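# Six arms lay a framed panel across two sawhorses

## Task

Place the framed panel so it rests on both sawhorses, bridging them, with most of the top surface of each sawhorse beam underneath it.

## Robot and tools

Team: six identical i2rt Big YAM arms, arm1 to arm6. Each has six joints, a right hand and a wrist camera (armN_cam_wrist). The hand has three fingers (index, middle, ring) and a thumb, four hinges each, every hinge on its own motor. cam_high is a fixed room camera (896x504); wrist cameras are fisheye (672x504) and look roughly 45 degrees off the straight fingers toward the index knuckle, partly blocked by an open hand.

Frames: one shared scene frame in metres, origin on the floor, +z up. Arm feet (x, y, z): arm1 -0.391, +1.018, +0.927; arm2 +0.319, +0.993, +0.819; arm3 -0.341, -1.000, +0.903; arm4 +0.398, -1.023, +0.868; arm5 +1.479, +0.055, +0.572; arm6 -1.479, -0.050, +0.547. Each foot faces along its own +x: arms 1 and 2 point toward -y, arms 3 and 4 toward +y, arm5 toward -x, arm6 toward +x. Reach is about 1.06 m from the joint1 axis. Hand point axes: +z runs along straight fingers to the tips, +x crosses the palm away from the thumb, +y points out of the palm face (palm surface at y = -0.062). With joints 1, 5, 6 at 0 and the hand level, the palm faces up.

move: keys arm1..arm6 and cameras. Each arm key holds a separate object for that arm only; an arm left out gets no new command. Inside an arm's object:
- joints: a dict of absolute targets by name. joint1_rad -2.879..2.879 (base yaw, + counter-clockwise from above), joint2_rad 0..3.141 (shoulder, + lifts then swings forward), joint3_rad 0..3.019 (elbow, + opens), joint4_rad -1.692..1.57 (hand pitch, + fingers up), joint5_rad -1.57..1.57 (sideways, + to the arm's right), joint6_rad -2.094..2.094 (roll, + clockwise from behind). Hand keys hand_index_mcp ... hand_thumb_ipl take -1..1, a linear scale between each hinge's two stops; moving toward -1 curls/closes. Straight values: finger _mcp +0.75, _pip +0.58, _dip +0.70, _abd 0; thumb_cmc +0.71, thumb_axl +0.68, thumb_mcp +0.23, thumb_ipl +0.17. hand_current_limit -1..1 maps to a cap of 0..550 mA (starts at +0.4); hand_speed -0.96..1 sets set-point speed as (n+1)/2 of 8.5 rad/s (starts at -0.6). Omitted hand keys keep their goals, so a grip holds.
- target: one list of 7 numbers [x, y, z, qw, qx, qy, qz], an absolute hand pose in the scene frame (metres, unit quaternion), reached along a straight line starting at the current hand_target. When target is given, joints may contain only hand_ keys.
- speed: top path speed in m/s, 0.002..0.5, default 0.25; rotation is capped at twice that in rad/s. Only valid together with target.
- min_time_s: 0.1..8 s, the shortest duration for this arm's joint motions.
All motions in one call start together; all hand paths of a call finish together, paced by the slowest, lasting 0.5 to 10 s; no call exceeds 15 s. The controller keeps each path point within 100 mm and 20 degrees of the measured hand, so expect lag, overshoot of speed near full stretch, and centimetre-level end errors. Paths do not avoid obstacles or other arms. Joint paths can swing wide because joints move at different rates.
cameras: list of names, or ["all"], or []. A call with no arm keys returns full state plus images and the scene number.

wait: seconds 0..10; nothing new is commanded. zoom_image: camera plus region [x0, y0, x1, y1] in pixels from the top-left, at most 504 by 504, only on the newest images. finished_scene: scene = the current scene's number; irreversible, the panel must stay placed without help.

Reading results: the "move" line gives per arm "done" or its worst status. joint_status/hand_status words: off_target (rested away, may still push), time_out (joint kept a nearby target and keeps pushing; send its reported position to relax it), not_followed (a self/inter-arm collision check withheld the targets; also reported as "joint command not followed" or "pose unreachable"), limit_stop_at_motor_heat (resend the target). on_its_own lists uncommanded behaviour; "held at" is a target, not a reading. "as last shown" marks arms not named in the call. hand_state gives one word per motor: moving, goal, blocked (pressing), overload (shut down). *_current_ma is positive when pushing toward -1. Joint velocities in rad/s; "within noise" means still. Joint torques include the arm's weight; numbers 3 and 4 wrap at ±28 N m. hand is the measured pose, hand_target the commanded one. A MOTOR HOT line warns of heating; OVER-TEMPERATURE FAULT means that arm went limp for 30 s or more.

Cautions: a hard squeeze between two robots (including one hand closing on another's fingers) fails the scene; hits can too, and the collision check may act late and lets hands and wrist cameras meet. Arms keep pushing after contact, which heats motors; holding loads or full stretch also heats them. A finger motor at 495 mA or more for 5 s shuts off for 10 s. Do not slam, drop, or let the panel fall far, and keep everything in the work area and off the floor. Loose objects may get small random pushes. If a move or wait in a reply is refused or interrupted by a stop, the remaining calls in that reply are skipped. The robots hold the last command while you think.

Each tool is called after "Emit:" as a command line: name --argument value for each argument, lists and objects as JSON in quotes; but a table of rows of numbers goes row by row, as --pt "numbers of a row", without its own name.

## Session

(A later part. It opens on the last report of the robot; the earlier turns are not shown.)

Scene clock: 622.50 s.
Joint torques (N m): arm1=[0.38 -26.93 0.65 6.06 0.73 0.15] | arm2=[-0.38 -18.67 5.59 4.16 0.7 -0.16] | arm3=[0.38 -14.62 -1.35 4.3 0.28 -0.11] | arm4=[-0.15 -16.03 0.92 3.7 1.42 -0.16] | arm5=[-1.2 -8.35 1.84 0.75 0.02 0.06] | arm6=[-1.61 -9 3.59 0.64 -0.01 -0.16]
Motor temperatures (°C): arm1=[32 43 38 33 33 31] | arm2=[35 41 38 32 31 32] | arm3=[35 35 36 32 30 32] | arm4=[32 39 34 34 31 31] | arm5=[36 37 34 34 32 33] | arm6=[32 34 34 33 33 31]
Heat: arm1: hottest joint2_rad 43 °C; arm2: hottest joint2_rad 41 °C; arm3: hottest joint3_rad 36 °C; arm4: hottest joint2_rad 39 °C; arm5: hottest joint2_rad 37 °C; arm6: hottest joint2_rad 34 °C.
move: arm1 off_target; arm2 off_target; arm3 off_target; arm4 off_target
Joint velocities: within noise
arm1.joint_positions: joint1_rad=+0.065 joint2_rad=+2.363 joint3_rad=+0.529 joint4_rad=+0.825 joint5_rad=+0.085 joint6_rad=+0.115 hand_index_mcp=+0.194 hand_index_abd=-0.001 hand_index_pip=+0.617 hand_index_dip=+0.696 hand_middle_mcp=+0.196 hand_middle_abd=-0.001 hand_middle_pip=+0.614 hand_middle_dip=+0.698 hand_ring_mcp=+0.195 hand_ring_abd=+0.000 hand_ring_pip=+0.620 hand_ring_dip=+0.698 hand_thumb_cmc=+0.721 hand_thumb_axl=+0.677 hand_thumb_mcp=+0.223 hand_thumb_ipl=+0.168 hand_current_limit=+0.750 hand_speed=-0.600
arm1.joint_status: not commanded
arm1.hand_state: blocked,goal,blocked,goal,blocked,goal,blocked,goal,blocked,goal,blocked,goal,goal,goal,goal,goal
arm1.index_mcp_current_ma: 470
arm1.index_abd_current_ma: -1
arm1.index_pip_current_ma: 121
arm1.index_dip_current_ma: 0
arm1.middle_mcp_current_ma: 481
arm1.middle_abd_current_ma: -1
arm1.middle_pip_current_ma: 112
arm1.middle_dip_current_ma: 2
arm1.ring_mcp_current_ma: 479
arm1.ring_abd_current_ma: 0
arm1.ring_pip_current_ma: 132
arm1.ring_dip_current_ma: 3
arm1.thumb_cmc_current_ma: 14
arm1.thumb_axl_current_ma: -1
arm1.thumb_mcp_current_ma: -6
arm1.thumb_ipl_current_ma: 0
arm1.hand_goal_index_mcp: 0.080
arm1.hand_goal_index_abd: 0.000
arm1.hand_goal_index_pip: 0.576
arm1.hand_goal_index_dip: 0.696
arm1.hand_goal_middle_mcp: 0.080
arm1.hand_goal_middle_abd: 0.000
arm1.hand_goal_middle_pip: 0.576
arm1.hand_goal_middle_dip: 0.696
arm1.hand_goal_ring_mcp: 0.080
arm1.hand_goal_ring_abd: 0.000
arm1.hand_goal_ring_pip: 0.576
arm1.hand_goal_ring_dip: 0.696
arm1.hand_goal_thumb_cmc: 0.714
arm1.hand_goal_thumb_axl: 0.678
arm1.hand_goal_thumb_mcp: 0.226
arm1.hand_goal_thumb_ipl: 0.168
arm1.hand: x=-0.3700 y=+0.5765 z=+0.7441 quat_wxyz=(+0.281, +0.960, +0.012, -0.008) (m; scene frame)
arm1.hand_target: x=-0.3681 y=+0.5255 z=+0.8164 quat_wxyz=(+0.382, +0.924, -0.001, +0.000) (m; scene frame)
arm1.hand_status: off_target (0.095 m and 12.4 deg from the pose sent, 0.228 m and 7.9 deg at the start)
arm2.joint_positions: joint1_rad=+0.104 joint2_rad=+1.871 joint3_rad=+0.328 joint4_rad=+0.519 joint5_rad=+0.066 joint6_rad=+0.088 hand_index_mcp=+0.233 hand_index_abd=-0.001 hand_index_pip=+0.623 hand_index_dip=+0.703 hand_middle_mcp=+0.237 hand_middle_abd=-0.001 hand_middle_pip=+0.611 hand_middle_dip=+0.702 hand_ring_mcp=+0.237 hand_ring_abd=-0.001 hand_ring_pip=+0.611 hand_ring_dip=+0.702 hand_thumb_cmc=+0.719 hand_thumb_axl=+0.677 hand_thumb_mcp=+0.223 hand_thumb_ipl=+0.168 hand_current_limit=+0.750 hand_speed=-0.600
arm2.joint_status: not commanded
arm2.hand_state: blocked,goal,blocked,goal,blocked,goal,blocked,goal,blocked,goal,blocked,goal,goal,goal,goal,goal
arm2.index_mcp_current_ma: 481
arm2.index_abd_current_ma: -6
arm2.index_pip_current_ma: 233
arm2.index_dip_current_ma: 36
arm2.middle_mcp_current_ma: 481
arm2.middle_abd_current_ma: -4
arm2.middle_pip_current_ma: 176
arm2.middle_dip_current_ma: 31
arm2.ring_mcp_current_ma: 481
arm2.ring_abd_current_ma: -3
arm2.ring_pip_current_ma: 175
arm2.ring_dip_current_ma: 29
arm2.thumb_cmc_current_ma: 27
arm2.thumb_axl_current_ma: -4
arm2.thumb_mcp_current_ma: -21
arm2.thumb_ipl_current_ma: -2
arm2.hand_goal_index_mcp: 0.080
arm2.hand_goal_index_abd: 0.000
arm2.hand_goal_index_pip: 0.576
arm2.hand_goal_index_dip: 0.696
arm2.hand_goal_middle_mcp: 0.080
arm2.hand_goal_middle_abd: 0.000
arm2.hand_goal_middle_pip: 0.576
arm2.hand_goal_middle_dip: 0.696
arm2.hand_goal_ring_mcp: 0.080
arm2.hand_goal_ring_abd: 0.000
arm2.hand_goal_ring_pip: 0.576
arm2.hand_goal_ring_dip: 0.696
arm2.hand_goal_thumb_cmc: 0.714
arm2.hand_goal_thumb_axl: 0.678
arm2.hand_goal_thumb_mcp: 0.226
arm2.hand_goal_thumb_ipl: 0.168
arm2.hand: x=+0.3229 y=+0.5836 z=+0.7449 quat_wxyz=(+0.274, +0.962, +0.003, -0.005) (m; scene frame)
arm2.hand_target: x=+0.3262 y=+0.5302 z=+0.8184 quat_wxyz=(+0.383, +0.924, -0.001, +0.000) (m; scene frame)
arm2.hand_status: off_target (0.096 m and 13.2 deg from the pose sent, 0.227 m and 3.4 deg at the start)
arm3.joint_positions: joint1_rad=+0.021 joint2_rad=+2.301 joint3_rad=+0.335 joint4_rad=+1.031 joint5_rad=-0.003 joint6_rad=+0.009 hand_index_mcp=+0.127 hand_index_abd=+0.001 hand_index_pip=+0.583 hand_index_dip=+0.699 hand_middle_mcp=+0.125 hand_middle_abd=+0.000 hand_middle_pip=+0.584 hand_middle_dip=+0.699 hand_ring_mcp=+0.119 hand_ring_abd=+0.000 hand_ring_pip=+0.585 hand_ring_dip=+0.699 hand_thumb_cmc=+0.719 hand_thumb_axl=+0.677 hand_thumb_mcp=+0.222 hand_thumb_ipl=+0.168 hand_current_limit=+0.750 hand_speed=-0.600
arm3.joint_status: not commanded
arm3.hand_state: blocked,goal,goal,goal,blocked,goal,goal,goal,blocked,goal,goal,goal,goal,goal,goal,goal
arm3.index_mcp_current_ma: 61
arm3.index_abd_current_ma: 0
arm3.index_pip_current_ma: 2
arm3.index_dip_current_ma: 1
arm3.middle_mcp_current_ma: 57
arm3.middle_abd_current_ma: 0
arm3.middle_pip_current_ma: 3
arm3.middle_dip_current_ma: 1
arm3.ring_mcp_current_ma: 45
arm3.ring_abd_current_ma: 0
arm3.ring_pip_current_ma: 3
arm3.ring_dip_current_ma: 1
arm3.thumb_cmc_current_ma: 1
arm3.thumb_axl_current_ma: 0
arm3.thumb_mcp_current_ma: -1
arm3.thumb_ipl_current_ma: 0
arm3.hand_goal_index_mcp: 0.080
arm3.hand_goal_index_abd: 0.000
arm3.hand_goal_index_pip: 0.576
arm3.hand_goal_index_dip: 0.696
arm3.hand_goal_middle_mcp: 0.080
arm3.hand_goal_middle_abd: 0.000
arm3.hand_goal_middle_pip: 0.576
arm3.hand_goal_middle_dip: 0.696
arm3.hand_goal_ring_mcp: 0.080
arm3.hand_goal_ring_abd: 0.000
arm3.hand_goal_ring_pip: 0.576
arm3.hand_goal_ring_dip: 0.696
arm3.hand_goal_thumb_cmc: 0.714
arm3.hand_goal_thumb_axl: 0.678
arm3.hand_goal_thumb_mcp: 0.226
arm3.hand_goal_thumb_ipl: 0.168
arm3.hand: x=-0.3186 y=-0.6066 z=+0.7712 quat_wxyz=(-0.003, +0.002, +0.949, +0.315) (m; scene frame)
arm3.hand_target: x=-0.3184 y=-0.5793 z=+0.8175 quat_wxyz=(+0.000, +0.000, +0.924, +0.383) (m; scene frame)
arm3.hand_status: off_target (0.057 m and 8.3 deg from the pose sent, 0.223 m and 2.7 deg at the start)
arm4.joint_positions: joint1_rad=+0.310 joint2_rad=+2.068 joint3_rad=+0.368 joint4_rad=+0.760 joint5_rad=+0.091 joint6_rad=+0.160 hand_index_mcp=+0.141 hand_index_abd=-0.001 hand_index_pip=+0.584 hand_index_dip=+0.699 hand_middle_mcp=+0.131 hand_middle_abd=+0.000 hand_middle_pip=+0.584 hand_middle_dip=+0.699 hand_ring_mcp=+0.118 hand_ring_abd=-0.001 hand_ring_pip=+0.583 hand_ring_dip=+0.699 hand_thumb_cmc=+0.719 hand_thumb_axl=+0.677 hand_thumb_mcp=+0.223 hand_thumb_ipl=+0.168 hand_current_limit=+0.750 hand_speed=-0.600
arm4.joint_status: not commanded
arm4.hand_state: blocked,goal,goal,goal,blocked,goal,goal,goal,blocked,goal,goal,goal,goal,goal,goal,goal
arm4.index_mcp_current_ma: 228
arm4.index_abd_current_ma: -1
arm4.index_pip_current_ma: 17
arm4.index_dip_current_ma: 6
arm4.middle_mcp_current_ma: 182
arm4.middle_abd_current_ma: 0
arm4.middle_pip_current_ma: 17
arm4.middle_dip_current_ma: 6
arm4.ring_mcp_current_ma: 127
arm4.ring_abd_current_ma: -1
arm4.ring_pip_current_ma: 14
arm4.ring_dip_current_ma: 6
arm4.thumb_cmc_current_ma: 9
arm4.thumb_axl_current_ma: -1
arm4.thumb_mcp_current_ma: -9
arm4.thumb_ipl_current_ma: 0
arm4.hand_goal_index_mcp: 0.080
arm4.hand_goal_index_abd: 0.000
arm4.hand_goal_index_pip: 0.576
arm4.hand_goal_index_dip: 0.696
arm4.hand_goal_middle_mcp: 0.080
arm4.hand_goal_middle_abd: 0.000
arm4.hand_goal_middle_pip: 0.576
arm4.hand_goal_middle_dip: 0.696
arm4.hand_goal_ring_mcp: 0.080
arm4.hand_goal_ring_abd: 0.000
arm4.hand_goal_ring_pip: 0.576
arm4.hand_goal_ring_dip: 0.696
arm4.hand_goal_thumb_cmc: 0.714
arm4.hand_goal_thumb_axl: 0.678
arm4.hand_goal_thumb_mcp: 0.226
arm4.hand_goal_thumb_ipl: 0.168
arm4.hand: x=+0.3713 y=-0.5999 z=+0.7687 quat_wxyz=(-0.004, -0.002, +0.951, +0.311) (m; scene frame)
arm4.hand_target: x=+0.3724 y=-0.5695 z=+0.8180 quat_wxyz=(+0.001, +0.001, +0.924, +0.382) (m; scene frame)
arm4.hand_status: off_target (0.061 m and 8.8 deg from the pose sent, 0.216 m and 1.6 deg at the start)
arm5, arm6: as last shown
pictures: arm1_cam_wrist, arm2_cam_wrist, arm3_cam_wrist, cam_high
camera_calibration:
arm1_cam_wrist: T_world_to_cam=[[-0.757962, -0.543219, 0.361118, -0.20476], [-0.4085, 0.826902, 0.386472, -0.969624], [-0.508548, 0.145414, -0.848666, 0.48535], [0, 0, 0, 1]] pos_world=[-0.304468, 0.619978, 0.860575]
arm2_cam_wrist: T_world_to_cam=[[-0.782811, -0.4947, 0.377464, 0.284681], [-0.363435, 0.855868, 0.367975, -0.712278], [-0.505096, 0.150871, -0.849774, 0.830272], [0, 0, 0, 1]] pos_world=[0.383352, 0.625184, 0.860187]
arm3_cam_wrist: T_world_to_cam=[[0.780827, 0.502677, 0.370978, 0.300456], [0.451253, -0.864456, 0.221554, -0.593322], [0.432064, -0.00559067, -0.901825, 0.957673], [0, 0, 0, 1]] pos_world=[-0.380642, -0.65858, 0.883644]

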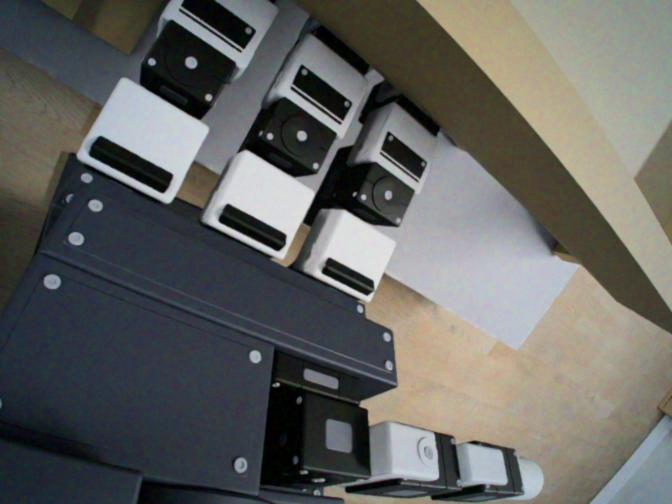

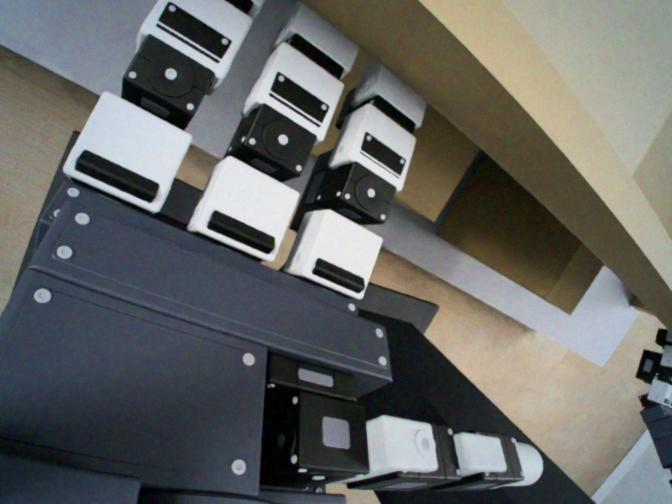

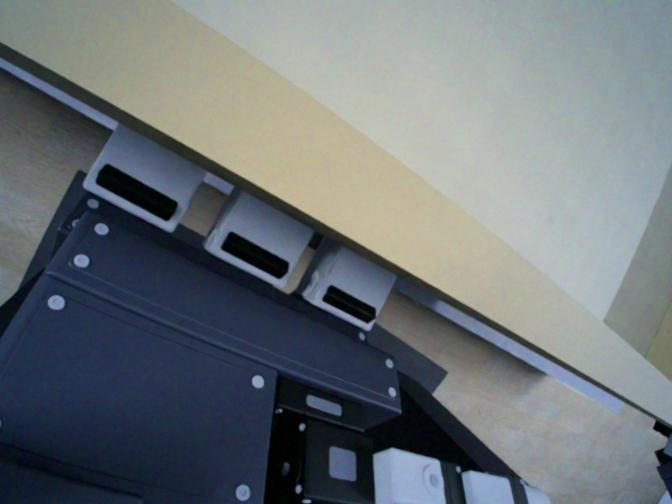

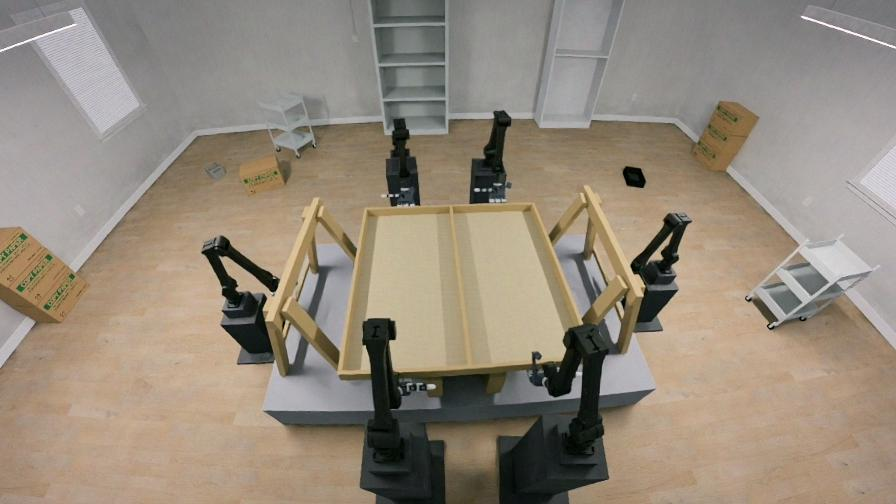

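Emit:
move --arm1 '{"target": [-0.367, 0.487, 0.84, 0.4848, 0.8746, 0, 0], "speed": 0.08}' --arm2 '{"target": [0.327, 0.487, 0.84, 0.4924, 0.8704, 0, 0], "speed": 0.08}' --arm3 '{"target": [-0.3185, -0.567, 0.83, 0, 0, 0.891, 0.454], "speed": 0.08}' --arm4 '{"target": [0.372, -0.557, 0.83, 0, 0, 0.891, 0.454], "speed": 0.08}' --cameras '["arm1_cam_wrist", "arm2_cam_wrist", "arm3_cam_wrist", "cam_high"]'

Scene clock: 642.77 s.
Joint torques (N m): arm1=[0.5 -25.64 1.01 6.65 0.48 0.13] | arm2=[-0.91 -19.02 5.59 4.59 0.35 -0.23] | arm3=[1.08 -14.74 -1.02 7.61 -0.24 -0.18] | arm4=[-0.21 -15.79 1.47 5.96 1.07 -0.2] | arm5=[-1.2 -8.35 1.84 0.75 0.02 0.05] | arm6=[-1.61 -9.11 3.59 0.62 -0.01 -0.16]
Motor temperatures (°C): arm1=[32 43 37 34 33 31] | arm2=[35 41 38 32 32 32] | arm3=[35 36 35 33 30 32] | arm4=[32 39 34 34 32 31] | arm5=[36 37 34 34 32 33] | arm6=[32 34 34 33 33 31]
Heat: arm1: hottest joint2_rad 43 °C; arm2: hottest joint2_rad 41 °C; arm3: hottest joint2_rad 36 °C; arm4: hottest joint2_rad 39 °C; arm5: hottest joint2_rad 37 °C; arm6: hottest joint2_rad 34 °C.
move: arm1 off_target; arm2 off_target; arm3 off_target; arm4 off_target
Joint velocities: within noise
arm1.joint_positions: joint1_rad=+0.065 joint2_rad=+2.687 joint3_rad=+0.552 joint4_rad=+1.322 joint5_rad=+0.114 joint6_rad=+0.091 hand_index_mcp=+0.585 hand_index_abd=-0.004 hand_index_pip=+0.644 hand_index_dip=+0.722 hand_middle_mcp=+0.586 hand_middle_abd=-0.004 hand_middle_pip=+0.637 hand_middle_dip=+0.722 hand_ring_mcp=+0.576 hand_ring_abd=-0.004 hand_ring_pip=+0.644 hand_ring_dip=+0.726 hand_thumb_cmc=+0.722 hand_thumb_axl=+0.677 hand_thumb_mcp=+0.223 hand_thumb_ipl=+0.168 hand_current_limit=+0.750 hand_speed=-0.600
arm1.joint_status: not commanded
arm1.hand_state: blocked,goal,blocked,blocked,blocked,goal,blocked,blocked,blocked,goal,blocked,blocked,goal,goal,goal,goal
arm1.index_mcp_current_ma: 481
arm1.index_abd_current_ma: -7
arm1.index_pip_current_ma: 232
arm1.index_dip_current_ma: 71
arm1.middle_mcp_current_ma: 481
arm1.middle_abd_current_ma: -5
arm1.middle_pip_current_ma: 199
arm1.middle_dip_current_ma: 69
arm1.ring_mcp_current_ma: 481
arm1.ring_abd_current_ma: -5
arm1.ring_pip_current_ma: 229
arm1.ring_dip_current_ma: 84
arm1.thumb_cmc_current_ma: 17
arm1.thumb_axl_current_ma: -1
arm1.thumb_mcp_current_ma: -6
arm1.thumb_ipl_current_ma: 0
arm1.hand_goal_index_mcp: 0.080
arm1.hand_goal_index_abd: 0.000
arm1.hand_goal_index_pip: 0.576
arm1.hand_goal_index_dip: 0.696
arm1.hand_goal_middle_mcp: 0.080
arm1.hand_goal_middle_abd: 0.000
arm1.hand_goal_middle_pip: 0.576
arm1.hand_goal_middle_dip: 0.696
arm1.hand_goal_ring_mcp: 0.080
arm1.hand_goal_ring_abd: 0.000
arm1.hand_goal_ring_pip: 0.576
arm1.hand_goal_ring_dip: 0.696
arm1.hand_goal_thumb_cmc: 0.714
arm1.hand_goal_thumb_axl: 0.678
arm1.hand_goal_thumb_mcp: 0.226
arm1.hand_goal_thumb_ipl: 0.168
arm1.hand: x=-0.3771 y=+0.5996 z=+0.7214 quat_wxyz=(+0.375, +0.927, +0.013, -0.012) (m; scene frame)
arm1.hand_target: x=-0.3722 y=+0.5400 z=+0.7930 quat_wxyz=(+0.485, +0.875, +0.000, +0.000) (m; scene frame)
arm1.hand_status: off_target (0.164 m and 14.1 deg from the pose sent, 0.131 m and 25.4 deg at the start; pose on its path clipped on 126 of 139 steps)
arm2.joint_positions: joint1_rad=+0.104 joint2_rad=+2.150 joint3_rad=+0.313 joint4_rad=+1.035 joint5_rad=+0.087 joint6_rad=+0.065 hand_index_mcp=+0.792 hand_index_abd=-0.001 hand_index_pip=+0.639 hand_index_dip=+0.725 hand_middle_mcp=+0.805 hand_middle_abd=+0.000 hand_middle_pip=+0.624 hand_middle_dip=+0.722 hand_ring_mcp=+0.809 hand_ring_abd=+0.000 hand_ring_pip=+0.624 hand_ring_dip=+0.723 hand_thumb_cmc=+0.720 hand_thumb_axl=+0.677 hand_thumb_mcp=+0.223 hand_thumb_ipl=+0.168 hand_current_limit=+0.750 hand_speed=-0.600
arm2.joint_status: not commanded
arm2.hand_state: blocked,goal,blocked,blocked,blocked,goal,blocked,blocked,blocked,goal,blocked,blocked,goal,goal,goal,goal
arm2.index_mcp_current_ma: 481
arm2.index_abd_current_ma: -3
arm2.index_pip_current_ma: 313
arm2.index_dip_current_ma: 144
arm2.middle_mcp_current_ma: 481
arm2.middle_abd_current_ma: -2
arm2.middle_pip_current_ma: 240
arm2.middle_dip_current_ma: 130
arm2.ring_mcp_current_ma: 481
arm2.ring_abd_current_ma: 0
arm2.ring_pip_current_ma: 240
arm2.ring_dip_current_ma: 134
arm2.thumb_cmc_current_ma: 28
arm2.thumb_axl_current_ma: -4
arm2.thumb_mcp_current_ma: -21
arm2.thumb_ipl_current_ma: -2
arm2.hand_goal_index_mcp: 0.080
arm2.hand_goal_index_abd: 0.000
arm2.hand_goal_index_pip: 0.576
arm2.hand_goal_index_dip: 0.696
arm2.hand_goal_middle_mcp: 0.080
arm2.hand_goal_middle_abd: 0.000
arm2.hand_goal_middle_pip: 0.576
arm2.hand_goal_middle_dip: 0.696
arm2.hand_goal_ring_mcp: 0.080
arm2.hand_goal_ring_abd: 0.000
arm2.hand_goal_ring_pip: 0.576
arm2.hand_goal_ring_dip: 0.696
arm2.hand_goal_thumb_cmc: 0.714
arm2.hand_goal_thumb_axl: 0.678
arm2.hand_goal_thumb_mcp: 0.226
arm2.hand_goal_thumb_ipl: 0.168
arm2.hand: x=+0.3221 y=+0.5752 z=+0.7450 quat_wxyz=(+0.379, +0.925, +0.006, -0.007) (m; scene frame)
arm2.hand_target: x=+0.3249 y=+0.5174 z=+0.8194 quat_wxyz=(+0.492, +0.870, +0.000, -0.001) (m; scene frame)
arm2.hand_status: off_target (0.130 m and 14.4 deg from the pose sent, 0.136 m and 27.2 deg at the start; pose on its path clipped on 132 of 139 steps)
arm3.joint_positions: joint1_rad=+0.021 joint2_rad=+2.463 joint3_rad=+0.340 joint4_rad=+1.240 joint5_rad=+0.013 joint6_rad=+0.016 hand_index_mcp=+0.170 hand_index_abd=+0.001 hand_index_pip=+0.583 hand_index_dip=+0.699 hand_middle_mcp=+0.173 hand_middle_abd=+0.002 hand_middle_pip=+0.584 hand_middle_dip=+0.700 hand_ring_mcp=+0.176 hand_ring_abd=+0.001 hand_ring_pip=+0.585 hand_ring_dip=+0.699 hand_thumb_cmc=+0.719 hand_thumb_axl=+0.677 hand_thumb_mcp=+0.223 hand_thumb_ipl=+0.168 hand_current_limit=+0.750 hand_speed=-0.600
arm3.joint_status: not commanded
arm3.hand_state: blocked,goal,goal,goal,blocked,goal,goal,goal,blocked,goal,goal,goal,goal,goal,goal,goal
arm3.index_mcp_current_ma: 190
arm3.index_abd_current_ma: 0
arm3.index_pip_current_ma: 2
arm3.index_dip_current_ma: 1
arm3.middle_mcp_current_ma: 201
arm3.middle_abd_current_ma: 0
arm3.middle_pip_current_ma: 3
arm3.middle_dip_current_ma: 1
arm3.ring_mcp_current_ma: 210
arm3.ring_abd_current_ma: 0
arm3.ring_pip_current_ma: 3
arm3.ring_dip_current_ma: 1
arm3.thumb_cmc_current_ma: 1
arm3.thumb_axl_current_ma: 0
arm3.thumb_mcp_current_ma: -1
arm3.thumb_ipl_current_ma: 0
arm3.hand_goal_index_mcp: 0.080
arm3.hand_goal_index_abd: 0.000
arm3.hand_goal_index_pip: 0.576
arm3.hand_goal_index_dip: 0.696
arm3.hand_goal_middle_mcp: 0.080
arm3.hand_goal_middle_abd: 0.000
arm3.hand_goal_middle_pip: 0.576
arm3.hand_goal_middle_dip: 0.696
arm3.hand_goal_ring_mcp: 0.080
arm3.hand_goal_ring_abd: 0.000
arm3.hand_goal_ring_pip: 0.576
arm3.hand_goal_ring_dip: 0.696
arm3.hand_goal_thumb_cmc: 0.714
arm3.hand_goal_thumb_axl: 0.678
arm3.hand_goal_thumb_mcp: 0.226
arm3.hand_goal_thumb_ipl: 0.168
arm3.hand: x=-0.3150 y=-0.6181 z=+0.7581 quat_wxyz=(+0.003, +0.008, +0.940, +0.340) (m; scene frame)
arm3.hand_target: x=-0.3180 y=-0.5744 z=+0.8264 quat_wxyz=(+0.001, +0.000, +0.892, +0.452) (m; scene frame)
arm3.hand_status: off_target (0.088 m and 14.3 deg from the pose sent, 0.071 m and 17.3 deg at the start)
arm4.joint_positions: joint1_rad=+0.311 joint2_rad=+2.200 joint3_rad=+0.353 joint4_rad=+0.984 joint5_rad=+0.122 joint6_rad=+0.144 hand_index_mcp=+0.163 hand_index_abd=+0.000 hand_index_pip=+0.585 hand_index_dip=+0.699 hand_middle_mcp=+0.150 hand_middle_abd=-0.001 hand_middle_pip=+0.599 hand_middle_dip=+0.700 hand_ring_mcp=+0.140 hand_ring_abd=-0.002 hand_ring_pip=+0.602 hand_ring_dip=+0.705 hand_thumb_cmc=+0.720 hand_thumb_axl=+0.677 hand_thumb_mcp=+0.223 hand_thumb_ipl=+0.168 hand_current_limit=+0.750 hand_speed=-0.600
arm4.joint_status: not commanded
arm4.hand_state: blocked,goal,goal,goal,blocked,goal,blocked,goal,blocked,goal,blocked,goal,goal,goal,goal,goal
arm4.index_mcp_current_ma: 332
arm4.index_abd_current_ma: 0
arm4.index_pip_current_ma: 22
arm4.index_dip_current_ma: 6
arm4.middle_mcp_current_ma: 269
arm4.middle_abd_current_ma: -2
arm4.middle_pip_current_ma: 63
arm4.middle_dip_current_ma: 9
arm4.ring_mcp_current_ma: 223
arm4.ring_abd_current_ma: -3
arm4.ring_pip_current_ma: 74
arm4.ring_dip_current_ma: 20
arm4.thumb_cmc_current_ma: 12
arm4.thumb_axl_current_ma: -1
arm4.thumb_mcp_current_ma: -8
arm4.thumb_ipl_current_ma: 0
arm4.hand_goal_index_mcp: 0.080
arm4.hand_goal_index_abd: 0.000
arm4.hand_goal_index_pip: 0.576
arm4.hand_goal_index_dip: 0.696
arm4.hand_goal_middle_mcp: 0.080
arm4.hand_goal_middle_abd: 0.000
arm4.hand_goal_middle_pip: 0.576
arm4.hand_goal_middle_dip: 0.696
arm4.hand_goal_ring_mcp: 0.080
arm4.hand_goal_ring_abd: 0.000
arm4.hand_goal_ring_pip: 0.576
arm4.hand_goal_ring_dip: 0.696
arm4.hand_goal_thumb_cmc: 0.714
arm4.hand_goal_thumb_axl: 0.678
arm4.hand_goal_thumb_mcp: 0.226
arm4.hand_goal_thumb_ipl: 0.168
arm4.hand: x=+0.3765 y=-0.6059 z=+0.7640 quat_wxyz=(+0.006, -0.003, +0.937, +0.349) (m; scene frame)
arm4.hand_target: x=+0.3731 y=-0.5633 z=+0.8282 quat_wxyz=(+0.001, +0.002, +0.892, +0.453) (m; scene frame)
arm4.hand_status: off_target (0.082 m and 13.2 deg from the pose sent, 0.075 m and 17.8 deg at the start)
arm5, arm6: as last shown
pictures: arm1_cam_wrist, arm2_cam_wrist, arm3_cam_wrist, cam_high
camera_calibration:
arm1_cam_wrist: T_world_to_cam=[[-0.753957, -0.463039, 0.465987, -0.311663], [-0.409272, 0.885949, 0.218152, -0.89711], [-0.513853, -0.0262381, -0.857477, 0.566486], [0, 0, 0, 1]] pos_world=[-0.311052, 0.665346, 0.826686]
arm2_cam_wrist: T_world_to_cam=[[-0.778582, -0.402298, 0.481629, 0.147747], [-0.366443, 0.9145, 0.171492, -0.591756], [-0.509441, -0.0429685, -0.859432, 0.95135], [0, 0, 0, 1]] pos_world=[0.382845, 0.641477, 0.847943]
arm3_cam_wrist: T_world_to_cam=[[0.785802, 0.469693, 0.402373, 0.265654], [0.435768, -0.882139, 0.178709, -0.585352], [0.438887, 0.0349111, -0.897864, 0.968438], [0, 0, 0, 1]] pos_world=[-0.378708, -0.674947, 0.867241]

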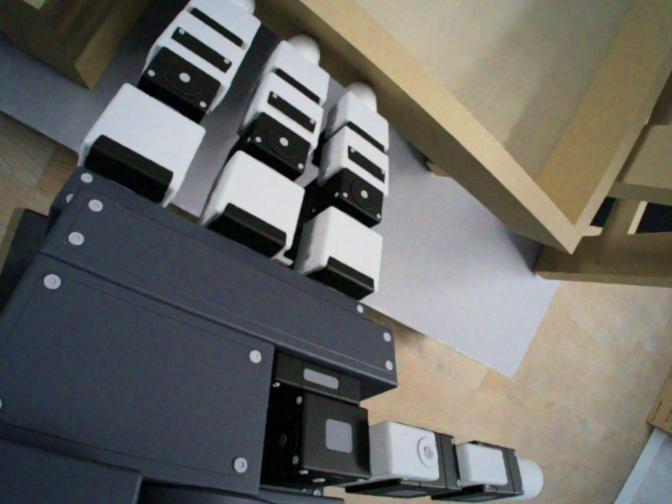

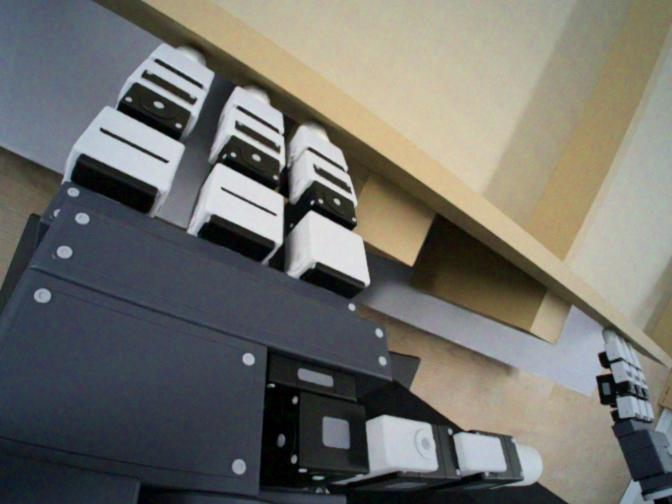

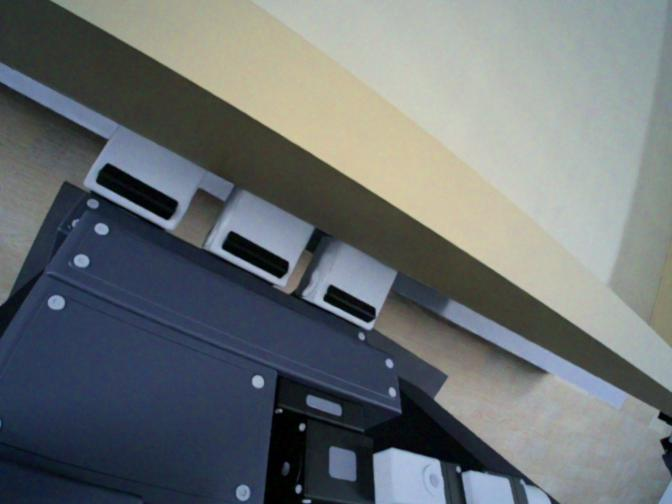

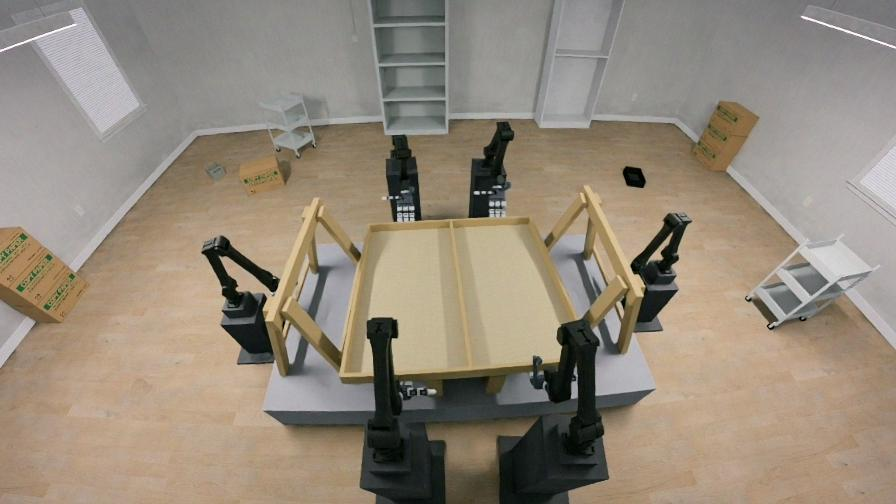

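Emit:
move --arm1 '{"target": [-0.37, 0.545, 0.65, 0.4226, 0.9063, 0, 0], "speed": 0.08}' --arm2 '{"target": [0.327, 0.525, 0.66, 0.4226, 0.9063, 0, 0], "speed": 0.08}' --arm3 '{"target": [-0.3175, -0.58, 0.61, 0, 0, 0.9171, 0.3987], "speed": 0.08}' --arm4 '{"target": [0.373, -0.57, 0.61, 0, 0, 0.9171, 0.3987], "speed": 0.08}' --cameras '["all"]'

Scene clock: 663.00 s.
Joint torques (N m): arm1=[1.38 -20.25 4.29 3.77 0.48 0.27] | arm2=[-0.5 -16.44 -0.17 4.46 0.22 -0.1] | arm3=[0.85 -10.7 -0.91 3.6 0.14 -0.01] | arm4=[0.5 -12.4 -0.35 3.12 0.44 0.04] | arm5=[-1.2 -8.35 1.84 0.75 0.02 0.06] | arm6=[-1.55 -9 3.59 0.62 -0.01 -0.16]
Motor temperatures (°C): arm1=[32 43 37 34 33 31] | arm2=[35 42 38 32 31 32] | arm3=[35 37 35 34 30 32] | arm4=[32 39 33 35 32 31] | arm5=[35 37 34 34 32 33] | arm6=[32 34 34 33 33 31]
Heat: arm1: hottest joint2_rad 43 °C; arm2: hottest joint2_rad 42 °C; arm3: hottest joint2_rad 37 °C; arm4: hottest joint2_rad 39 °C; arm5: hottest joint2_rad 37 °C; arm6: hottest joint2_rad 34 °C.
move: arm1 off_target; arm2 off_target; arm3 off_target; arm4 off_target
Joint velocities: within noise
arm1.joint_positions: joint1_rad=+0.067 joint2_rad=+2.927 joint3_rad=+0.726 joint4_rad=+1.325 joint5_rad=+0.109 joint6_rad=+0.102 hand_index_mcp=+0.065 hand_index_abd=-0.009 hand_index_pip=+0.563 hand_index_dip=+0.689 hand_middle_mcp=+0.063 hand_middle_abd=-0.008 hand_middle_pip=+0.563 hand_middle_dip=+0.689 hand_ring_mcp=+0.062 hand_ring_abd=-0.007 hand_ring_pip=+0.561 hand_ring_dip=+0.688 hand_thumb_cmc=+0.722 hand_thumb_axl=+0.677 hand_thumb_mcp=+0.223 hand_thumb_ipl=+0.168 hand_current_limit=+0.750 hand_speed=-0.600
arm1.joint_status: not commanded
arm1.hand_state: goal,goal,goal,goal,goal,goal,goal,goal,goal,goal,goal,goal,goal,goal,goal,goal
arm1.index_mcp_current_ma: -39
arm1.index_abd_current_ma: -17
arm1.index_pip_current_ma: -30
arm1.index_dip_current_ma: -13
arm1.middle_mcp_current_ma: -43
arm1.middle_abd_current_ma: -15
arm1.middle_pip_current_ma: -28
arm1.middle_dip_current_ma: -13
arm1.ring_mcp_current_ma: -48
arm1.ring_abd_current_ma: -12
arm1.ring_pip_current_ma: -35
arm1.ring_dip_current_ma: -17
arm1.thumb_cmc_current_ma: 17
arm1.thumb_axl_current_ma: -1
arm1.thumb_mcp_current_ma: -6
arm1.thumb_ipl_current_ma: 0
arm1.hand_goal_index_mcp: 0.080
arm1.hand_goal_index_abd: 0.000
arm1.hand_goal_index_pip: 0.576
arm1.hand_goal_index_dip: 0.696
arm1.hand_goal_middle_mcp: 0.080
arm1.hand_goal_middle_abd: 0.000
arm1.hand_goal_middle_pip: 0.576
arm1.hand_goal_middle_dip: 0.696
arm1.hand_goal_ring_mcp: 0.080
arm1.hand_goal_ring_abd: 0.000
arm1.hand_goal_ring_pip: 0.576
arm1.hand_goal_ring_dip: 0.696
arm1.hand_goal_thumb_cmc: 0.714
arm1.hand_goal_thumb_axl: 0.678
arm1.hand_goal_thumb_mcp: 0.226
arm1.hand_goal_thumb_ipl: 0.168
arm1.on_its_own: hand_index_mcp moved -0.520 to your old target +0.080; hand_middle_mcp moved -0.523 to your old target +0.080; hand_ring_mcp moved -0.514 to your old target +0.080
arm1.hand: x=-0.3799 y=+0.6140 z=+0.6301 quat_wxyz=(+0.345, +0.938, +0.012, -0.012) (m; scene frame)
arm1.hand_target: x=-0.3698 y=+0.5506 z=+0.6567 quat_wxyz=(+0.422, +0.906, +0.000, +0.001) (m; scene frame)
arm1.hand_status: off_target (0.072 m and 9.8 deg from the pose sent, 0.090 m and 6.3 deg at the start)
arm2.joint_positions: joint1_rad=+0.104 joint2_rad=+2.584 joint3_rad=+0.548 joint4_rad=+1.190 joint5_rad=+0.084 joint6_rad=+0.070 hand_index_mcp=+0.405 hand_index_abd=-0.001 hand_index_pip=+0.611 hand_index_dip=+0.696 hand_middle_mcp=+0.401 hand_middle_abd=+0.000 hand_middle_pip=+0.602 hand_middle_dip=+0.696 hand_ring_mcp=+0.394 hand_ring_abd=+0.000 hand_ring_pip=+0.602 hand_ring_dip=+0.696 hand_thumb_cmc=+0.720 hand_thumb_axl=+0.677 hand_thumb_mcp=+0.223 hand_thumb_ipl=+0.168 hand_current_limit=+0.750 hand_speed=-0.600
arm2.joint_status: not commanded
arm2.hand_state: blocked,goal,blocked,goal,blocked,goal,blocked,goal,blocked,goal,blocked,goal,goal,goal,goal,goal
arm2.index_mcp_current_ma: 481
arm2.index_abd_current_ma: -3
arm2.index_pip_current_ma: 176
arm2.index_dip_current_ma: -1
arm2.middle_mcp_current_ma: 481
arm2.middle_abd_current_ma: -2
arm2.middle_pip_current_ma: 131
arm2.middle_dip_current_ma: 0
arm2.ring_mcp_current_ma: 481
arm2.ring_abd_current_ma: 0
arm2.ring_pip_current_ma: 129
arm2.ring_dip_current_ma: 2
arm2.thumb_cmc_current_ma: 28
arm2.thumb_axl_current_ma: -4
arm2.thumb_mcp_current_ma: -21
arm2.thumb_ipl_current_ma: -2
arm2.hand_goal_index_mcp: 0.080
arm2.hand_goal_index_abd: 0.000
arm2.hand_goal_index_pip: 0.576
arm2.hand_goal_index_dip: 0.696
arm2.hand_goal_middle_mcp: 0.080
arm2.hand_goal_middle_abd: 0.000
arm2.hand_goal_middle_pip: 0.576
arm2.hand_goal_middle_dip: 0.696
arm2.hand_goal_ring_mcp: 0.080
arm2.hand_goal_ring_abd: 0.000
arm2.hand_goal_ring_pip: 0.576
arm2.hand_goal_ring_dip: 0.696
arm2.hand_goal_thumb_cmc: 0.714
arm2.hand_goal_thumb_axl: 0.678
arm2.hand_goal_thumb_mcp: 0.226
arm2.hand_goal_thumb_ipl: 0.168
arm2.on_its_own: hand_index_mcp moved -0.387 toward your old target +0.080; hand_middle_mcp moved -0.404 toward your old target +0.080; hand_ring_mcp moved -0.415 toward your old target +0.080
arm2.hand: x=+0.3240 y=+0.5579 z=+0.6251 quat_wxyz=(+0.359, +0.933, +0.005, -0.007) (m; scene frame)
arm2.hand_target: x=+0.3268 y=+0.5274 z=+0.6601 quat_wxyz=(+0.422, +0.907, +0.000, +0.000) (m; scene frame)
arm2.hand_status: off_target (0.048 m and 8.0 deg from the pose sent, 0.099 m and 5.5 deg at the start)
arm3.joint_positions: joint1_rad=+0.018 joint2_rad=+3.012 joint3_rad=+0.757 joint4_rad=+1.407 joint5_rad=-0.002 joint6_rad=-0.008 hand_index_mcp=+0.099 hand_index_abd=+0.001 hand_index_pip=+0.582 hand_index_dip=+0.699 hand_middle_mcp=+0.101 hand_middle_abd=+0.001 hand_middle_pip=+0.583 hand_middle_dip=+0.699 hand_ring_mcp=+0.100 hand_ring_abd=+0.001 hand_ring_pip=+0.584 hand_ring_dip=+0.699 hand_thumb_cmc=+0.719 hand_thumb_axl=+0.677 hand_thumb_mcp=+0.222 hand_thumb_ipl=+0.168 hand_current_limit=+0.750 hand_speed=-0.600
arm3.joint_status: not commanded
arm3.hand_state: goal,goal,goal,goal,blocked,goal,goal,goal,blocked,goal,goal,goal,goal,goal,goal,goal
arm3.index_mcp_current_ma: 13
arm3.index_abd_current_ma: 0
arm3.index_pip_current_ma: 2
arm3.index_dip_current_ma: 1
arm3.middle_mcp_current_ma: 16
arm3.middle_abd_current_ma: 0
arm3.middle_pip_current_ma: 2
arm3.middle_dip_current_ma: 1
arm3.ring_mcp_current_ma: 15
arm3.ring_abd_current_ma: 0
arm3.ring_pip_current_ma: 2
arm3.ring_dip_current_ma: 1
arm3.thumb_cmc_current_ma: 1
arm3.thumb_axl_current_ma: 0
arm3.thumb_mcp_current_ma: -1
arm3.thumb_ipl_current_ma: 0
arm3.hand_goal_index_mcp: 0.080
arm3.hand_goal_index_abd: 0.000
arm3.hand_goal_index_pip: 0.576
arm3.hand_goal_index_dip: 0.696
arm3.hand_goal_middle_mcp: 0.080
arm3.hand_goal_middle_abd: 0.000
arm3.hand_goal_middle_pip: 0.576
arm3.hand_goal_middle_dip: 0.696
arm3.hand_goal_ring_mcp: 0.080
arm3.hand_goal_ring_abd: 0.000
arm3.hand_goal_ring_pip: 0.576
arm3.hand_goal_ring_dip: 0.696
arm3.hand_goal_thumb_cmc: 0.714
arm3.hand_goal_thumb_axl: 0.678
arm3.hand_goal_thumb_mcp: 0.226
arm3.hand_goal_thumb_ipl: 0.168
arm3.on_its_own: hand_index_mcp moved -0.071 to your old target +0.080; hand_middle_mcp moved -0.072 toward your old target +0.080; hand_ring_mcp moved -0.075 toward your old target +0.080
arm3.hand: x=-0.3187 y=-0.6067 z=+0.5920 quat_wxyz=(+0.001, -0.005, +0.935, +0.356) (m; scene frame)
arm3.hand_target: x=-0.3175 y=-0.5812 z=+0.6104 quat_wxyz=(+0.000, +0.000, +0.917, +0.398) (m; scene frame)
arm3.hand_status: off_target (0.032 m and 5.4 deg from the pose sent, 0.153 m and 7.3 deg at the start)
arm4.joint_positions: joint1_rad=+0.311 joint2_rad=+2.821 joint3_rad=+0.713 joint4_rad=+1.278 joint5_rad=+0.124 joint6_rad=+0.142 hand_index_mcp=+0.097 hand_index_abd=+0.000 hand_index_pip=+0.582 hand_index_dip=+0.699 hand_middle_mcp=+0.100 hand_middle_abd=-0.001 hand_middle_pip=+0.583 hand_middle_dip=+0.699 hand_ring_mcp=+0.099 hand_ring_abd=-0.002 hand_ring_pip=+0.582 hand_ring_dip=+0.699 hand_thumb_cmc=+0.719 hand_thumb_axl=+0.677 hand_thumb_mcp=+0.222 hand_thumb_ipl=+0.168 hand_current_limit=+0.750 hand_speed=-0.600
arm4.joint_status: not commanded
arm4.hand_state: goal,goal,goal,goal,blocked,goal,goal,goal,goal,goal,goal,goal,goal,goal,goal,goal
arm4.index_mcp_current_ma: 49
arm4.index_abd_current_ma: 0
arm4.index_pip_current_ma: 12
arm4.index_dip_current_ma: 6
arm4.middle_mcp_current_ma: 60
arm4.middle_abd_current_ma: -2
arm4.middle_pip_current_ma: 14
arm4.middle_dip_current_ma: 5
arm4.ring_mcp_current_ma: 54
arm4.ring_abd_current_ma: -2
arm4.ring_pip_current_ma: 12
arm4.ring_dip_current_ma: 5
arm4.thumb_cmc_current_ma: 11
arm4.thumb_axl_current_ma: -1
arm4.thumb_mcp_current_ma: -9
arm4.thumb_ipl_current_ma: 0
arm4.hand_goal_index_mcp: 0.080
arm4.hand_goal_index_abd: 0.000
arm4.hand_goal_index_pip: 0.576
arm4.hand_goal_index_dip: 0.696
arm4.hand_goal_middle_mcp: 0.080
arm4.hand_goal_middle_abd: 0.000
arm4.hand_goal_middle_pip: 0.576
arm4.hand_goal_middle_dip: 0.696
arm4.hand_goal_ring_mcp: 0.080
arm4.hand_goal_ring_abd: 0.000
arm4.hand_goal_ring_pip: 0.576
arm4.hand_goal_ring_dip: 0.696
arm4.hand_goal_thumb_cmc: 0.714
arm4.hand_goal_thumb_axl: 0.678
arm4.hand_goal_thumb_mcp: 0.226
arm4.hand_goal_thumb_ipl: 0.168
arm4.on_its_own: hand_index_mcp moved -0.066 to your old target +0.080; hand_middle_mcp moved -0.050 toward your old target +0.080; hand_ring_mcp moved -0.041 to your old target +0.080
arm4.hand: x=+0.3764 y=-0.5912 z=+0.5989 quat_wxyz=(+0.005, -0.003, +0.931, +0.364) (m; scene frame)
arm4.hand_target: x=+0.3731 y=-0.5708 z=+0.6106 quat_wxyz=(+0.000, +0.000, +0.917, +0.398) (m; scene frame)
arm4.hand_status: off_target (0.024 m and 4.4 deg from the pose sent, 0.158 m and 6.2 deg at the start)
arm5, arm6: as last shown
pictures: arm1_cam_wrist, arm2_cam_wrist, arm3_cam_wrist, arm4_cam_wrist, arm5_cam_wrist, arm6_cam_wrist, cam_high
camera_calibration:
arm1_cam_wrist: T_world_to_cam=[[-0.756348, -0.488705, 0.434861, -0.230124], [-0.405928, 0.871912, 0.273846, -0.916387], [-0.512991, 0.0306002, -0.857849, 0.452806], [0, 0, 0, 1]] pos_world=[-0.313756, 0.67269, 0.739459]
arm2_cam_wrist: T_world_to_cam=[[-0.779478, -0.421304, 0.463592, 0.222135], [-0.364538, 0.906909, 0.211253, -0.575879], [-0.509438, -0.00432977, -0.860497, 0.827629], [0, 0, 0, 1]] pos_world=[0.384845, 0.61944, 0.730848]
arm3_cam_wrist: T_world_to_cam=[[0.77161, 0.476234, 0.421685, 0.318055], [0.458184, -0.875959, 0.150875, -0.516481], [0.44123, 0.0767931, -0.894102, 0.844421], [0, 0, 0, 1]] pos_world=[-0.381355, -0.66873, 0.698804]
arm4_cam_wrist: T_world_to_cam=[[0.795647, 0.449708, 0.405843, -0.24137], [0.426002, -0.891706, 0.152917, -0.826987], [0.43066, 0.0512218, -0.90106, 0.529195], [0, 0, 0, 1]] pos_world=[0.31644, -0.655989, 0.701254]
arm5_cam_wrist: T_world_to_cam=[[-0.621017, 0.783621, 0.016612, 0.697247], [0.561475, 0.429979, 0.70701, -0.992145], [0.546885, 0.448392, -0.707008, -0.200246], [0, 0, 0, 1]] pos_world=[1.09958, -0.0299875, 0.548299]
arm6_cam_wrist: T_world_to_cam=[[0.585517, -0.810442, 0.0188245, 0.673632], [-0.547967, -0.378561, 0.745938, -0.994583], [-0.597413, -0.447074, -0.665749, -0.263576], [0, 0, 0, 1]] pos_world=[-1.09689, 0.0515908, 0.553741]

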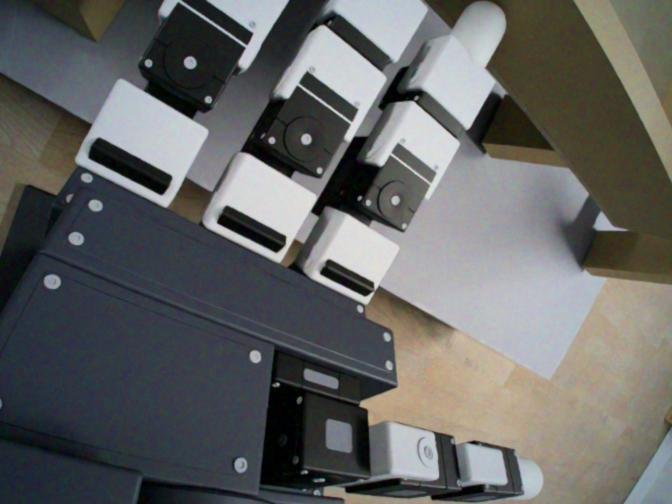

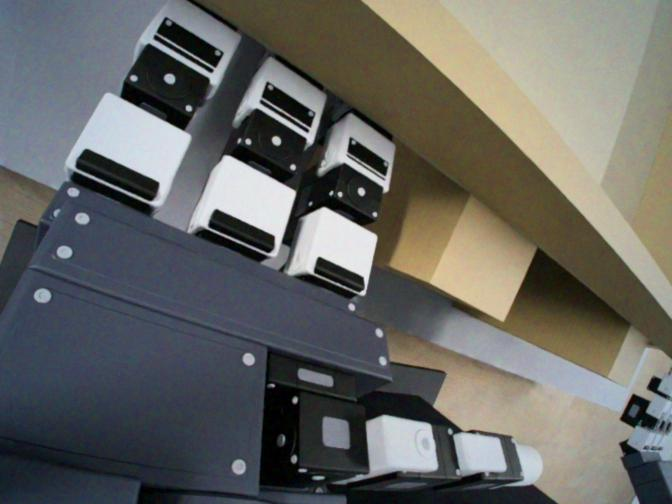

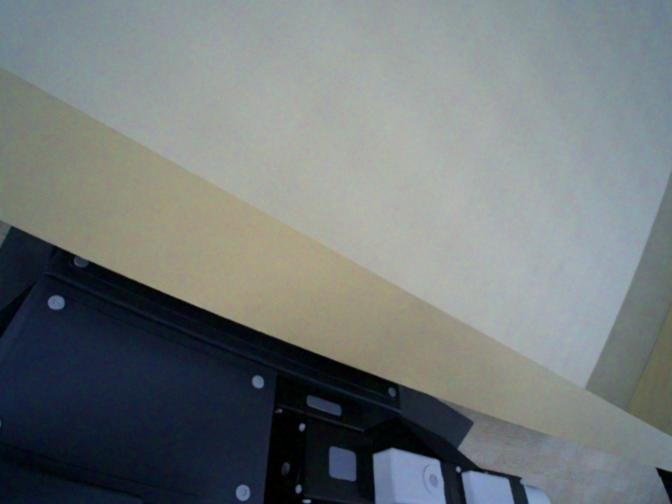

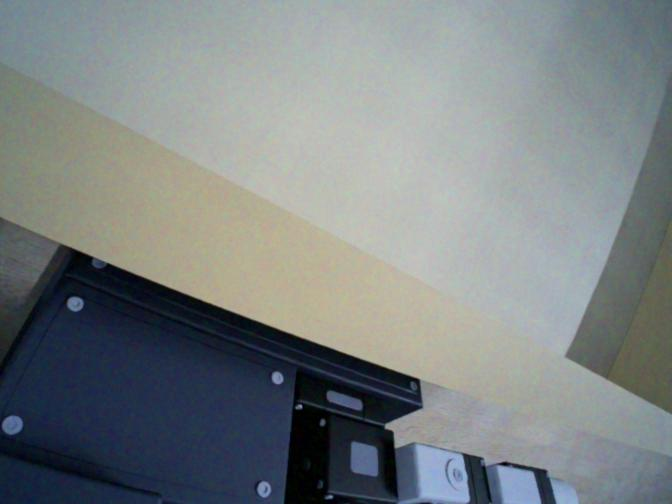

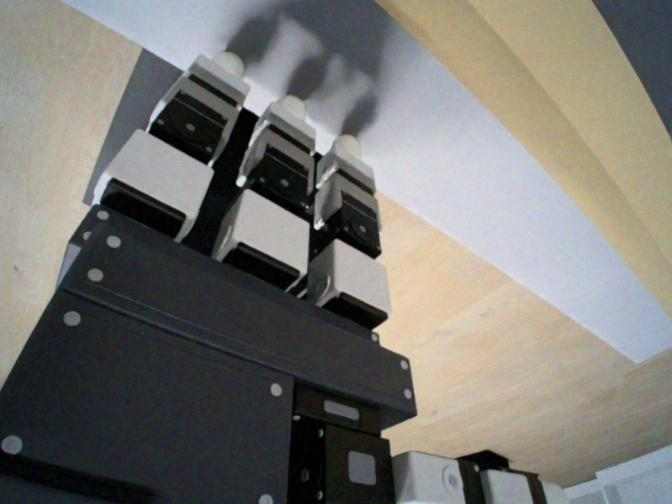

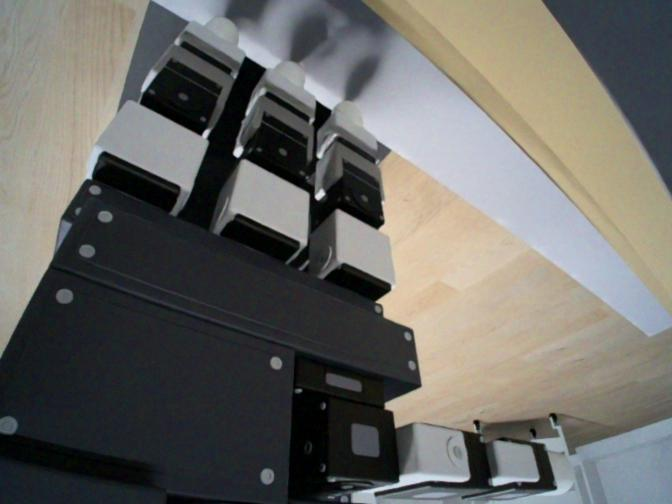

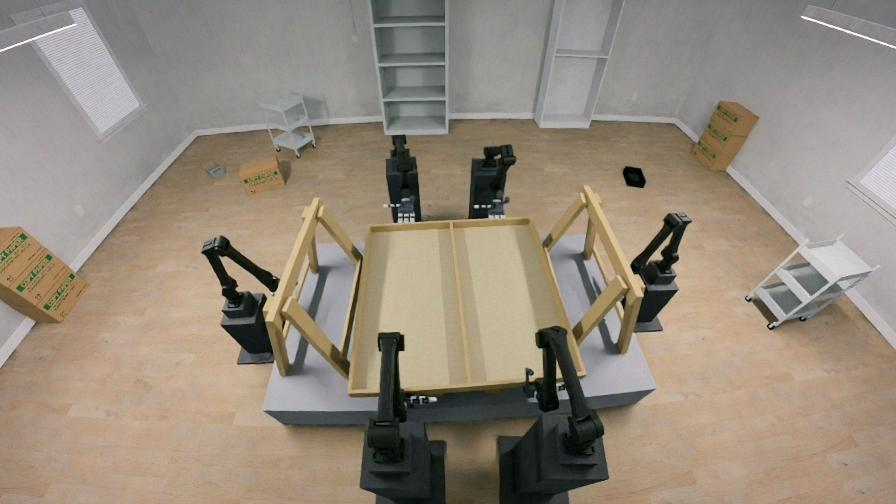

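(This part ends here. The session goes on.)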